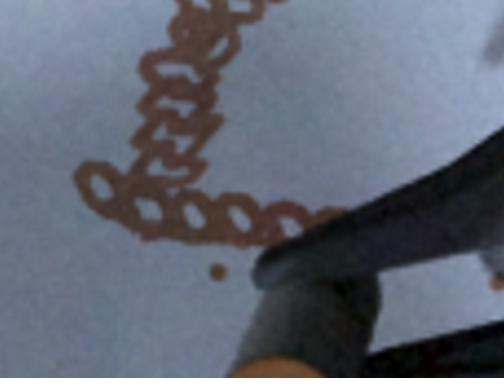

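Request:
move --pt "0 0 0 0 0 0 1 0 0 0.02734 0.1826 0 0.15768 -0.8" --pt "0 0 0 0 0 0 1 0 0 0.07504 0.17271 0 0.13272 -0.8" --pt "0 0 0 0 0 0 1 0 0 0.09769 0.17271 0 0.13272 -0.8" --speed '[0.4,0.12,0.06]' --blend '[0,0,0]' --cameras '[]'

Request:
move --pt "0 0 0 0 0 0 1 0 0 0 -0.01417 0 -0.0162 -0.8" --pt "0 0 0 0 0 0 1 0 0 0 -0.00113 0 -0.0206 -0.8" --pt "0 0 0 0 0 0 1 0 0 0 -0.00113 0 -0.0023 -0.8" --pt "0 0 0 0 0 0 1 0 0 0 0.01311 0 0.00102 -0.8" --pt "0 0 0 0 0 0 1 0 0 0 0.03111 0 0.01011 -0.8" --pt "0 0 0 0 0 0 1 0 0 0 0.04231 0 0.01965 -0.8" --pt "0 0 0 0 0 0 1 0 0 0 0.02927 0 0.02405 -0.8" --pt "0 0 0 0 0 0 1 0 0 0 0.02927 0 0.00575 -0.8" --pt "0 0 0 0 0 0 1 0 0 0 0.01502 0 0.00243 -0.8" --pt "0 0 0 0 0 0 1 0 0 0 -0.00297 0 -0.00666 -0.8" --pt "0 0 0 0 0 0 1 0 0 0.0006 -0.03579 0 -0.02747 -0.8" --speed '[0.08,0.12,0.06,0.12,0.12,0.08,0.12,0.06,0.12,0.12,0.12]' --blend '[0.003,0.003,0.003,0.003,0.003,0.003,0.003,0.003,0.003,0.003,0]' --cameras '[]'

Request:
move --pt "0 0 0 0 0 0 1 0 0 0 -0.0102 0 -0.00908 -0.8" --pt "0 0 0 0 0 0 1 0 0 0 0.00286 0 -0.01358 -0.8" --pt "0 0 0 0 0 0 1 0 0 0 0.00286 0 0.00473 -0.8" --pt "0 0 0 0 0 0 1 0 0 0 0.01615 0 0.00744 -0.8" --pt "0 0 0 0 0 0 1 0 0 0 0.03277 0 0.01578 -0.8" --pt "0 0 0 0 0 0 1 0 0 0 0.04297 0 0.02486 -0.8" --pt "0 0 0 0 0 0 1 0 0 0 0.02991 0 0.02936 -0.8" --pt "0 0 0 0 0 0 1 0 0 0 0.02991 0 0.01106 -0.8" --pt "0 0 0 0 0 0 1 0 0 0 0.01661 0 0.00834 -0.8" --pt "0 0 0 0 0 0 1 0 0 0 0 0 0 -0.8" --pt "0 0 0 0 0 0 1 0 0 0.0004 -0.03057 0 -0.01963 -0.8" --speed '[0.08,0.12,0.06,0.12,0.12,0.08,0.12,0.06,0.12,0.12,0.12]' --blend '[0.003,0.003,0.003,0.003,0.003,0.003,0.003,0.003,0.003,0.003,0]' --cameras '[]'

Request:
move --pt "0 0 0 0 0 0 1 0 0 0 -0.00921 0 -0.00862 -0.8" --pt "0 0 0 0 0 0 1 0 0 0 0.00388 0 -0.01322 -0.8" --pt "0 0 0 0 0 0 1 0 0 0 0.00388 0 0.00509 -0.8" --pt "0 0 0 0 0 0 1 0 0 0 0.01622 0 0.0072 -0.8" --pt "0 0 0 0 0 0 1 0 0 0 0.03146 0 0.01479 -0.8" --pt "0 0 0 0 0 0 1 0 0 0 0.04067 0 0.02341 -0.8" --pt "0 0 0 0 0 0 1 0 0 0 0.02758 0 0.02801 -0.8" --pt "0 0 0 0 0 0 1 0 0 0 0.02758 0 0.0097 -0.8" --pt "0 0 0 0 0 0 1 0 0 0 0.01524 0 0.00759 -0.8" --pt "0 0 0 0 0 0 1 0 0 0 0 0 0 -0.8" --pt "0 0 0 0 0 0 1 0 0 0.0005 -0.03045 0 -0.01893 -0.8" --speed '[0.08,0.12,0.06,0.12,0.12,0.08,0.12,0.06,0.12,0.12,0.12]' --blend '[0.003,0.003,0.003,0.003,0.003,0.003,0.003,0.003,0.003,0.003,0]' --cameras '[]'

Request:
move --pt "0 0 0 0 0 0 1 0 0 0 -0.00921 0 -0.00862 -0.8" --pt "0 0 0 0 0 0 1 0 0 0 0.00388 0 -0.01322 -0.8" --pt "0 0 0 0 0 0 1 0 0 0 0.00388 0 0.00509 -0.8" --pt "0 0 0 0 0 0 1 0 0 0 0.01622 0 0.0072 -0.8" --pt "0 0 0 0 0 0 1 0 0 0 0.03146 0 0.01479 -0.8" --pt "0 0 0 0 0 0 1 0 0 0 0.04067 0 0.02341 -0.8" --pt "0 0 0 0 0 0 1 0 0 0 0.02758 0 0.02801 -0.8" --pt "0 0 0 0 0 0 1 0 0 0 0.02758 0 0.0097 -0.8" --pt "0 0 0 0 0 0 1 0 0 0 0.01524 0 0.00759 -0.8" --pt "0 0 0 0 0 0 1 0 0 0 0 0 0 -0.8" --pt "0 0 0 0 0 0 1 0 0 0.0005 -0.03054 0 -0.01919 -0.8" --speed '[0.08,0.12,0.06,0.12,0.12,0.08,0.12,0.06,0.12,0.12,0.12]' --blend '[0.003,0.003,0.003,0.003,0.003,0.003,0.003,0.003,0.003,0.003,0]' --cameras '[]'

Request:
move --pt "0 0 0 0 0 0 1 0 0 0 -0.00921 0 -0.00862 -0.8" --pt "0 0 0 0 0 0 1 0 0 0 0.00388 0 -0.01322 -0.8" --pt "0 0 0 0 0 0 1 0 0 0 0.00388 0 0.00509 -0.8" --pt "0 0 0 0 0 0 1 0 0 0 0.01622 0 0.0072 -0.8" --pt "0 0 0 0 0 0 1 0 0 0 0.03146 0 0.01479 -0.8" --pt "0 0 0 0 0 0 1 0 0 0 0.04067 0 0.02341 -0.8" --pt "0 0 0 0 0 0 1 0 0 0 0.02758 0 0.02801 -0.8" --pt "0 0 0 0 0 0 1 0 0 0 0.02758 0 0.0097 -0.8" --pt "0 0 0 0 0 0 1 0 0 0 0.01524 0 0.00759 -0.8" --pt "0 0 0 0 0 0 1 0 0 0 0 0 0 -0.8" --pt "0 0 0 0 0 0 1 0 0 0.0003 -0.0285 0 -0.01788 -0.8" --speed '[0.08,0.12,0.06,0.12,0.12,0.08,0.12,0.06,0.12,0.12,0.12]' --blend '[0.003,0.003,0.003,0.003,0.003,0.003,0.003,0.003,0.003,0.003,0]' --cameras '[]'

Request:
move --pt "0 0 0 0 0 0 1 0 0 0 -0.00832 0 -0.00855 -0.8" --pt "0 0 0 0 0 0 1 0 0 0 0.0045 0 -0.01309 -0.8" --pt "0 0 0 0 0 0 1 0 0 0 0.0045 0 0.00522 -0.8" --pt "0 0 0 0 0 0 1 0 0 0 0.01612 0 0.0068 -0.8" --pt "0 0 0 0 0 0 1 0 0 0 0.03039 0 0.01379 -0.8" --pt "0 0 0 0 0 0 1 0 0 0 0.03894 0 0.02211 -0.8" --pt "0 0 0 0 0 0 1 0 0 0 0.02589 0 0.02688 -0.8" --pt "0 0 0 0 0 0 1 0 0 0 0.02589 0 0.00857 -0.8" --pt "0 0 0 0 0 0 1 0 0 0 0.01427 0 0.007 -0.8" --pt "0 0 0 0 0 0 1 0 0 0 0 0 0 -0.8" --pt "0 0 0 0 0 0 1 0 0 0 -0.02722 0 -0.01718 -0.8" --speed '[0.08,0.12,0.06,0.12,0.12,0.08,0.12,0.06,0.12,0.12,0.12]' --blend '[0.003,0.003,0.003,0.003,0.003,0.003,0.003,0.003,0.003,0.003,0]' --cameras '[]'

Request:
move --pt "0 0 0 0 0 0 1 0 0 0 -0.00789 0 -0.00801 -0.8" --pt "0 0 0 0 0 0 1 0 0 0 0.00511 0 -0.01295 -0.8" --pt "0 0 0 0 0 0 1 0 0 0 0.00511 0 0.00535 -0.8" --pt "0 0 0 0 0 0 1 0 0 0 0.01602 0 0.00639 -0.8" --pt "0 0 0 0 0 0 1 0 0 0 0.02931 0 0.01279 -0.8" --pt "0 0 0 0 0 0 1 0 0 0 0.03721 0 0.0208 -0.8" --pt "0 0 0 0 0 0 1 0 0 0 0.0242 0 0.02574 -0.8" --pt "0 0 0 0 0 0 1 0 0 0 0.0242 0 0.00744 -0.8" --pt "0 0 0 0 0 0 1 0 0 0 0.01329 0 0.0064 -0.8" --pt "0 0 0 0 0 0 1 0 0 0 0 0 0 -0.8" --pt "0 0 0 0 0 0 1 0 0 0 -0.01405 0 -0.00956 -0.8" --pt "0 0 0 0 0 0 1 0 0 -0.1 -0.01405 0 -0.00956 -0.8" --speed '[0.08,0.12,0.06,0.12,0.12,0.08,0.12,0.06,0.12,0.12,0.12,0.25]' --blend '[0.003,0.003,0.003,0.003,0.003,0.003,0.003,0.003,0.003,0.003,0,0]' --cameras '["cam_above"]'

Request:
zoom_image --camera "cam_above" --region '[220, 290, 300, 350]'

Scene clock: 529.83 s.
left_arm: end_effector_position=(+0.3148, +0.5520, +0.2221) grip_measured=+1.000 grip_effort_nm=-0.007 end_effector_quat_wxyz=(+0.697, -0.210, +0.652, +0.212) | right_arm: end_effector_position=(+0.2928, +0.1247, +0.0778) grip_measured=-0.654 grip_effort_nm=-1.038 end_effector_quat_wxyz=(+0.500, -0.525, +0.474, +0.499)
Joint names: [wrist pitch, wrist roll, shoulder, wrist yaw, elbow, waist]
Joint positions: left_arm=[1.013 -0.014 1.284 -0.052 0.332 0.546 0.094] | right_arm=[1.264 -0.054 2.416 -0.875 1.151 0.763 0.016]
Joint velocities: within noise
Joint torques (N m): left_arm=[1.62 0.06 -6.23 -0.04 6.39 0.34] | right_arm=[1.46 -0.03 -8.43 0.01 3.78 -0.38]
Heat: left arm: 44 °C; right arm: 45 °C.
Joint targets: left_arm=[1.021 -0.014 1.260 -0.052 0.340 0.551] | right_arm=[1.265 -0.056 2.429 -0.873 1.146 0.758]
move: done
No camera images: "cameras" was empty.

Scene clock: 533.73 s.
left_arm: end_effector_position=(+0.3148, +0.5520, +0.2221) grip_measured=+1.000 grip_effort_nm=-0.012 end_effector_quat_wxyz=(+0.697, -0.210, +0.652, +0.212) | right_arm: end_effector_position=(+0.2963, +0.1147, +0.0780) grip_measured=-0.654 grip_effort_nm=-1.033 end_effector_quat_wxyz=(-0.493, +0.532, -0.466, -0.506)
Joint names: [wrist pitch, wrist roll, shoulder, wrist yaw, elbow, waist]
Joint positions: left_arm=[1.013 -0.014 1.284 -0.052 0.332 0.546 0.094] | right_arm=[1.264 -0.054 2.416 -0.935 1.151 0.732 0.016]
Joint velocities: within noise
Joint torques (N m): left_arm=[1.67 0.04 -6.27 -0.03 6.38 0.46] | right_arm=[1.43 -0.03 -8.34 -0.13 3.74 -0.53]
Heat: left arm: 44 °C; right arm: 44 °C.
Joint targets: left_arm=[1.021 -0.014 1.260 -0.052 0.340 0.551] | right_arm=[1.265 -0.057 2.429 -0.946 1.146 0.726]
move: done
No camera images: "cameras" was empty.

Scene clock: 537.40 s.
left_arm: end_effector_position=(+0.3148, +0.5520, +0.2221) grip_measured=+1.000 grip_effort_nm=-0.007 end_effector_quat_wxyz=(+0.697, -0.210, +0.652, +0.212) | right_arm: end_effector_position=(+0.2958, +0.1065, +0.0780) grip_measured=-0.654 grip_effort_nm=-1.038 end_effector_quat_wxyz=(-0.483, +0.541, -0.455, -0.516)
Joint names: [wrist pitch, wrist roll, shoulder, wrist yaw, elbow, waist]
Joint positions: left_arm=[1.013 -0.014 1.284 -0.052 0.332 0.546 0.094] | right_arm=[1.264 -0.054 2.416 -0.997 1.151 0.708 0.016]
Joint velocities: within noise
Joint torques (N m): left_arm=[1.68 0.05 -6.34 -0.06 6.5 0.51] | right_arm=[1.4 -0.03 -8.28 -0.11 3.71 -0.55]
Heat: left arm: 44 °C; right arm: 44 °C.
Joint targets: left_arm=[1.021 -0.014 1.260 -0.052 0.340 0.551] | right_arm=[1.265 -0.057 2.430 -1.007 1.146 0.702]
move: done
No camera images: "cameras" was empty.

Scene clock: 540.93 s.
left_arm: end_effector_position=(+0.3148, +0.5520, +0.2221) grip_measured=+1.000 grip_effort_nm=-0.002 end_effector_quat_wxyz=(+0.697, -0.210, +0.652, +0.212) | right_arm: end_effector_position=(+0.2952, +0.0981, +0.0776) grip_measured=-0.654 grip_effort_nm=-1.033 end_effector_quat_wxyz=(-0.473, +0.550, -0.445, -0.525)
Joint names: [wrist pitch, wrist roll, shoulder, wrist yaw, elbow, waist]
Joint positions: left_arm=[1.013 -0.014 1.284 -0.052 0.332 0.546 0.094] | right_arm=[1.264 -0.054 2.417 -1.058 1.151 0.685 0.016]
Joint velocities: within noise
Joint torques (N m): left_arm=[1.66 0.01 -6.23 -0.02 6.42 0.47] | right_arm=[1.37 -0.03 -8.25 -0.11 3.67 -0.54]
Heat: left arm: 44 °C; right arm: 43 °C.
Joint targets: left_arm=[1.021 -0.014 1.260 -0.052 0.340 0.551] | right_arm=[1.265 -0.057 2.431 -1.069 1.146 0.679]
move: done
No camera images: "cameras" was empty.

Scene clock: 544.47 s.
left_arm: end_effector_position=(+0.3148, +0.5520, +0.2221) grip_measured=+1.000 grip_effort_nm=-0.007 end_effector_quat_wxyz=(+0.697, -0.210, +0.652, +0.212) | right_arm: end_effector_position=(+0.2943, +0.0893, +0.0773) grip_measured=-0.654 grip_effort_nm=-1.038 end_effector_quat_wxyz=(-0.463, +0.558, -0.435, -0.534)
Joint names: [wrist pitch, wrist roll, shoulder, wrist yaw, elbow, waist]
Joint positions: left_arm=[1.013 -0.014 1.284 -0.052 0.332 0.546 0.094] | right_arm=[1.264 -0.054 2.418 -1.119 1.151 0.662 0.016]
Joint velocities: within noise
Joint torques (N m): left_arm=[1.67 0.04 -6.31 -0.01 6.34 0.32] | right_arm=[1.34 -0.03 -8.23 -0.11 3.63 -0.57]
Heat: left arm: 44 °C; right arm: 43 °C.
Joint targets: left_arm=[1.021 -0.014 1.260 -0.052 0.340 0.551] | right_arm=[1.265 -0.057 2.431 -1.131 1.146 0.656]
move: done
No camera images: "cameras" was empty.

Scene clock: 548.00 s.
left_arm: end_effector_position=(+0.3148, +0.5520, +0.2221) grip_measured=+1.000 grip_effort_nm=-0.007 end_effector_quat_wxyz=(+0.697, -0.210, +0.652, +0.212) | right_arm: end_effector_position=(+0.2933, +0.0806, +0.0773) grip_measured=-0.654 grip_effort_nm=-1.033 end_effector_quat_wxyz=(-0.453, +0.566, -0.425, -0.543)
Joint names: [wrist pitch, wrist roll, shoulder, wrist yaw, elbow, waist]
Joint positions: left_arm=[1.013 -0.014 1.284 -0.052 0.332 0.546 0.094] | right_arm=[1.264 -0.054 2.418 -1.178 1.151 0.641 0.016]
Joint velocities: within noise
Joint torques (N m): left_arm=[1.67 0.05 -6.19 -0.02 6.38 0.44] | right_arm=[1.32 -0.03 -8.18 -0.11 3.59 -0.54]
Heat: left arm: 44 °C; right arm: 43 °C.
Joint targets: left_arm=[1.021 -0.014 1.260 -0.052 0.340 0.551] | right_arm=[1.265 -0.057 2.432 -1.189 1.146 0.634]
move: done
No camera images: "cameras" was empty.

Scene clock: 551.37 s.
left_arm: end_effector_position=(+0.3148, +0.5520, +0.2221) grip_measured=+1.000 grip_effort_nm=-0.002 end_effector_quat_wxyz=(+0.697, -0.210, +0.652, +0.212) | right_arm: end_effector_position=(+0.2925, +0.0721, +0.0770) grip_measured=-0.654 grip_effort_nm=-1.038 end_effector_quat_wxyz=(-0.444, +0.573, -0.415, -0.550)
Joint names: [wrist pitch, wrist roll, shoulder, wrist yaw, elbow, waist]
Joint positions: left_arm=[1.013 -0.014 1.284 -0.052 0.332 0.546 0.094] | right_arm=[1.264 -0.054 2.419 -1.232 1.151 0.62 0.016]
Joint velocities: within noise
Joint torques (N m): left_arm=[1.63 0.06 -6.26 -0.06 6.39 0.36] | right_arm=[1.29 -0.03 -8.23 -0.12 3.56 -0.55]
Heat: left arm: 44 °C; right arm: 43 °C.
Joint targets: left_arm=[1.021 -0.014 1.260 -0.052 0.340 0.551] | right_arm=[1.265 -0.057 2.432 -1.244 1.146 0.614]
move: done
No camera images: "cameras" was empty.

Scene clock: 554.90 s.
left_arm: end_effector_position=(+0.3148, +0.5520, +0.2221) grip_measured=+1.000 grip_effort_nm=-0.007 end_effector_quat_wxyz=(+0.697, -0.210, +0.652, +0.212) | right_arm: end_effector_position=(+0.2930, +0.0682, +0.1147) grip_measured=-0.654 grip_effort_nm=-1.033 end_effector_quat_wxyz=(-0.464, +0.586, -0.381, -0.544)
Joint names: [wrist pitch, wrist roll, shoulder, wrist yaw, elbow, waist]
Joint positions: left_arm=[1.013 -0.014 1.284 -0.052 0.332 0.546 0.094] | right_arm=[1.263 -0.054 2.335 -1.266 1.151 0.609 0.016]
Joint velocities: within noise
Joint torques (N m): left_arm=[1.65 0.04 -6.28 -0.03 6.45 0.46] | right_arm=[1.24 -0.03 -11.29 -0.01 3.93 -0.54]
Heat: left arm: 44 °C; right arm: 43 °C.
Joint targets: left_arm=[1.021 -0.014 1.260 -0.052 0.340 0.551] | right_arm=[1.265 -0.057 2.306 -1.272 1.146 0.602]
move: done
Images, in order (width x height): cam_above 672x504.

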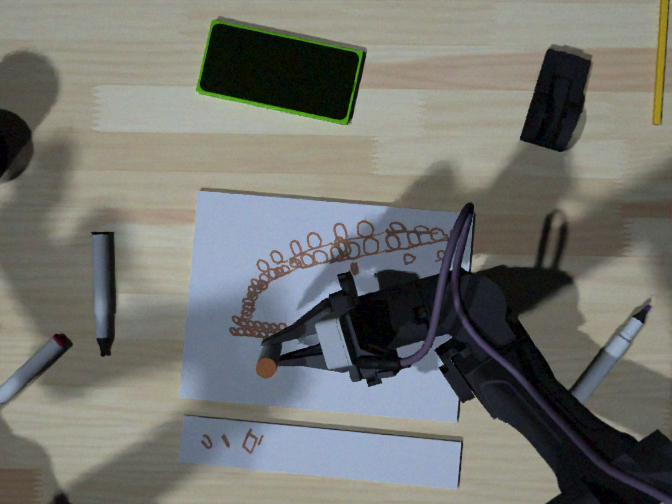

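Scaled by 6.300 from the camera's 672x504 image, which has a finer 960x720 frame.

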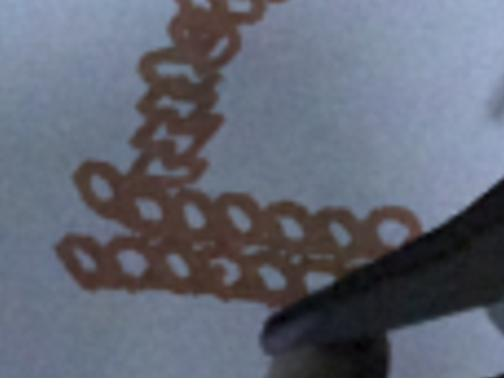

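Request:
move --pt "0 0 0 0 0 0 1 0 0 0.02734 0.12109 0 0.06547 -0.8" --pt "0 0 0 0 0 0 1 0 0 0.07504 0.1112 0 0.04052 -0.8" --pt "0 0 0 0 0 0 1 0 0 0.09928 0.1112 0 0.04052 -0.8" --speed '[0.3,0.12,0.06]' --blend '[0,0,0]' --cameras '[]'

Request:
move --pt "0 0 0 0 0 0 1 0 0 0 -0.01218 0 -0.01528 -0.8" --pt "0 0 0 0 0 0 1 0 0 0 0.00091 0 -0.01988 -0.8" --pt "0 0 0 0 0 0 1 0 0 0 0.00091 0 -0.00157 -0.8" --pt "0 0 0 0 0 0 1 0 0 0 0.01325 0 0.00054 -0.8" --pt "0 0 0 0 0 0 1 0 0 0 0.02849 0 0.00813 -0.8" --pt "0 0 0 0 0 0 1 0 0 0 0.0377 0 0.01675 -0.8" --pt "0 0 0 0 0 0 1 0 0 0 0.02461 0 0.02135 -0.8" --pt "0 0 0 0 0 0 1 0 0 0 0.02461 0 0.00304 -0.8" --pt "0 0 0 0 0 0 1 0 0 0 0.01227 0 0.00093 -0.8" --pt "0 0 0 0 0 0 1 0 0 0 -0.00297 0 -0.00666 -0.8" --pt "0 0 0 0 0 0 1 0 0 -0.07 -0.00297 0 -0.00666 -0.8" --speed '[0.08,0.12,0.06,0.12,0.12,0.08,0.12,0.06,0.12,0.12,0.25]' --blend '[0.003,0.003,0.003,0.003,0.003,0.003,0.003,0.003,0.003,0,0]' --cameras '[]'

Request:
move --pt "0 0 0 0 0 0 1 0 0 0 -0.01868 0 -0.04262 -0.8" --pt "0 0 0 0 0 0 1 0 0 0.04576 -0.02858 0 -0.01766 -0.8" --pt "0 0 0 0 0 0 1 0 0 0.0704 -0.02858 0 -0.01766 -0.8" --pt "0 0 0 0 0 0 1 0 0 0.0704 -0.05491 0 -0.00825 -0.8" --pt "0 0 0 0 0 0 1 0 0 0 -0.05491 0 -0.00825 -0.8" --speed '[0.2,0.12,0.06,0.1,0.25]' --blend '[0,0,0,0,0]' --cameras '[]'

Request:
move --pt "0 0 0 0 0 0 1 0 0 0 0.17713 0 0.12458 -0.8" --pt "0 0 0 0 0 0 1 0 0 0.04576 0.16724 0 0.09963 -0.8" --pt "0 0 0 0 0 0 1 0 0 0.06841 0.16724 0 0.09963 -0.8" --pt "0 0 0 0 0 0 1 0 0 0.06841 0.13613 0 0.09322 -0.8" --pt "0 0 0 0 0 0 1 0 0 0.06841 0.14553 0 0.09322 -0.8" --pt "0 0 0 0 0 0 1 0 0 0.06841 0.16279 0 0.08756 -0.8" --pt "0 0 0 0 0 0 1 0 0 0.06841 0.15339 0 0.08756 -0.8" --pt "0 0 0 0 0 0 1 0 0 0.069 0.12204 0 0.08507 -0.8" --pt "0 0 0 0 0 0 1 0 0 0.069 0.13143 0 0.08507 -0.8" --pt "0 0 0 0 0 0 1 0 0 0.069 0.14869 0 0.07941 -0.8" --pt "0 0 0 0 0 0 1 0 0 0.069 0.1393 0 0.07941 -0.8" --pt "0 0 0 0 0 0 1 0 0 0.069 0.1113 0 0.07824 -0.8" --pt "0 0 0 0 0 0 1 0 0 -0.03 0.1113 0 0.07824 -0.8" --speed '[0.4,0.12,0.06,0.12,0.08,0.12,0.08,0.12,0.08,0.12,0.08,0.12,0.25]' --blend '[0,0,0,0.003,0.003,0.003,0.003,0.003,0.003,0.003,0.003,0,0]' --cameras '["cam_above"]'

Request:
zoom_image --camera "cam_above" --region '[220, 290, 300, 350]'

Scene clock: 560.67 s.
left_arm: end_effector_position=(+0.3148, +0.5520, +0.2221) grip_measured=+1.000 grip_effort_nm=-0.012 end_effector_quat_wxyz=(+0.697, -0.210, +0.652, +0.212) | right_arm: end_effector_position=(+0.3101, +0.0891, +0.0774) grip_measured=-0.654 grip_effort_nm=-1.033 end_effector_quat_wxyz=(-0.484, +0.540, -0.457, -0.515)
Joint names: [wrist pitch, wrist roll, shoulder, wrist yaw, elbow, waist]
Joint positions: left_arm=[1.013 -0.014 1.284 -0.052 0.332 0.546 0.094] | right_arm=[1.264 -0.054 2.417 -1.047 1.151 0.655 0.016]
Joint velocities: within noise
Joint torques (N m): left_arm=[1.65 0.02 -6.17 -0.01 6.41 0.28] | right_arm=[1.38 -0.03 -8.29 0 3.67 -0.35]
Heat: left arm: 44 °C; right arm: 45 °C.
Joint targets: left_arm=[1.021 -0.014 1.260 -0.052 0.340 0.551] | right_arm=[1.265 -0.057 2.430 -1.047 1.146 0.651]
move: done
No camera images: "cameras" was empty.

Scene clock: 564.13 s.
left_arm: end_effector_position=(+0.3148, +0.5520, +0.2221) grip_measured=+1.000 grip_effort_nm=-0.012 end_effector_quat_wxyz=(+0.697, -0.210, +0.652, +0.212) | right_arm: end_effector_position=(+0.3139, +0.0881, +0.0971) grip_measured=-0.654 grip_effort_nm=-1.033 end_effector_quat_wxyz=(-0.499, +0.541, -0.445, -0.510)
Joint names: [wrist pitch, wrist roll, shoulder, wrist yaw, elbow, waist]
Joint positions: left_arm=[1.013 -0.014 1.284 -0.052 0.332 0.546 0.094] | right_arm=[1.262 -0.054 2.377 -1.045 1.151 0.649 0.016]
Joint velocities: within noise
Joint torques (N m): left_arm=[1.65 0.04 -6.3 -0.07 6.35 0.29] | right_arm=[1.38 -0.04 -11.78 -0.07 3.89 -0.54]
Heat: left arm: 44 °C; right arm: 44 °C.
Joint targets: left_arm=[1.021 -0.014 1.260 -0.052 0.340 0.551] | right_arm=[1.265 -0.057 2.342 -1.053 1.146 0.643]
move: done
No camera images: "cameras" was empty.

Scene clock: 566.80 s.
left_arm: end_effector_position=(+0.3148, +0.5520, +0.2221) grip_measured=+1.000 grip_effort_nm=-0.007 end_effector_quat_wxyz=(+0.697, -0.210, +0.652, +0.212) | right_arm: end_effector_position=(+0.3043, +0.0777, +0.0967) grip_measured=-0.654 grip_effort_nm=-1.033 end_effector_quat_wxyz=(-0.476, +0.561, -0.421, -0.530)
Joint names: [wrist pitch, wrist roll, shoulder, wrist yaw, elbow, waist]
Joint positions: left_arm=[1.013 -0.014 1.284 -0.052 0.332 0.546 0.094] | right_arm=[1.263 -0.054 2.376 -1.156 1.151 0.626 0.016]
Joint velocities: within noise
Joint torques (N m): left_arm=[1.68 0.04 -6.35 -0.03 6.27 0.35] | right_arm=[1.33 -0.04 -11.74 -0.07 3.79 0.62]
Heat: left arm: 44 °C; right arm: 45 °C.
Joint targets: left_arm=[1.021 -0.014 1.260 -0.052 0.340 0.551] | right_arm=[1.265 -0.057 2.343 -1.164 1.146 0.633]
move: done
No camera images: "cameras" was empty.

Scene clock: 572.73 s.
left_arm: end_effector_position=(+0.3148, +0.5520, +0.2221) grip_measured=+1.000 grip_effort_nm=-0.002 end_effector_quat_wxyz=(+0.697, -0.210, +0.652, +0.212) | right_arm: end_effector_position=(+0.2973, +0.1163, +0.1185) grip_measured=-0.654 grip_effort_nm=-1.033 end_effector_quat_wxyz=(+0.520, -0.534, +0.439, +0.502)
Joint names: [wrist pitch, wrist roll, shoulder, wrist yaw, elbow, waist]
Joint positions: left_arm=[1.013 -0.014 1.284 -0.052 0.332 0.546 0.094] | right_arm=[1.26 -0.054 2.335 -0.932 1.151 0.733 0.016]
Joint velocities: within noise
Joint torques (N m): left_arm=[1.64 0.07 -6.23 -0.02 6.35 0.28] | right_arm=[1.45 -0.03 -11.43 -0.04 4.1 -0.54]
Heat: left arm: 44 °C; right arm: 44 °C.
Joint targets: left_arm=[1.021 -0.014 1.260 -0.052 0.340 0.551] | right_arm=[1.265 -0.057 2.305 -0.939 1.146 0.727]
move: done
Images, in order (width x height): cam_above 672x504.

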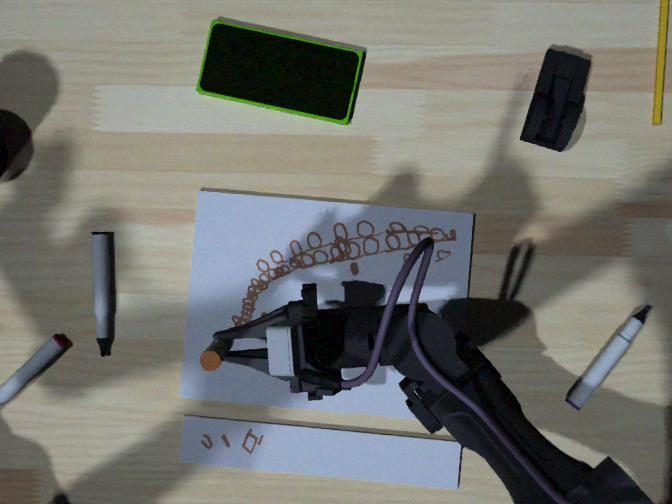

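Scaled by 6.300 from the camera's 672x504 image, which has a finer 960x720 frame.

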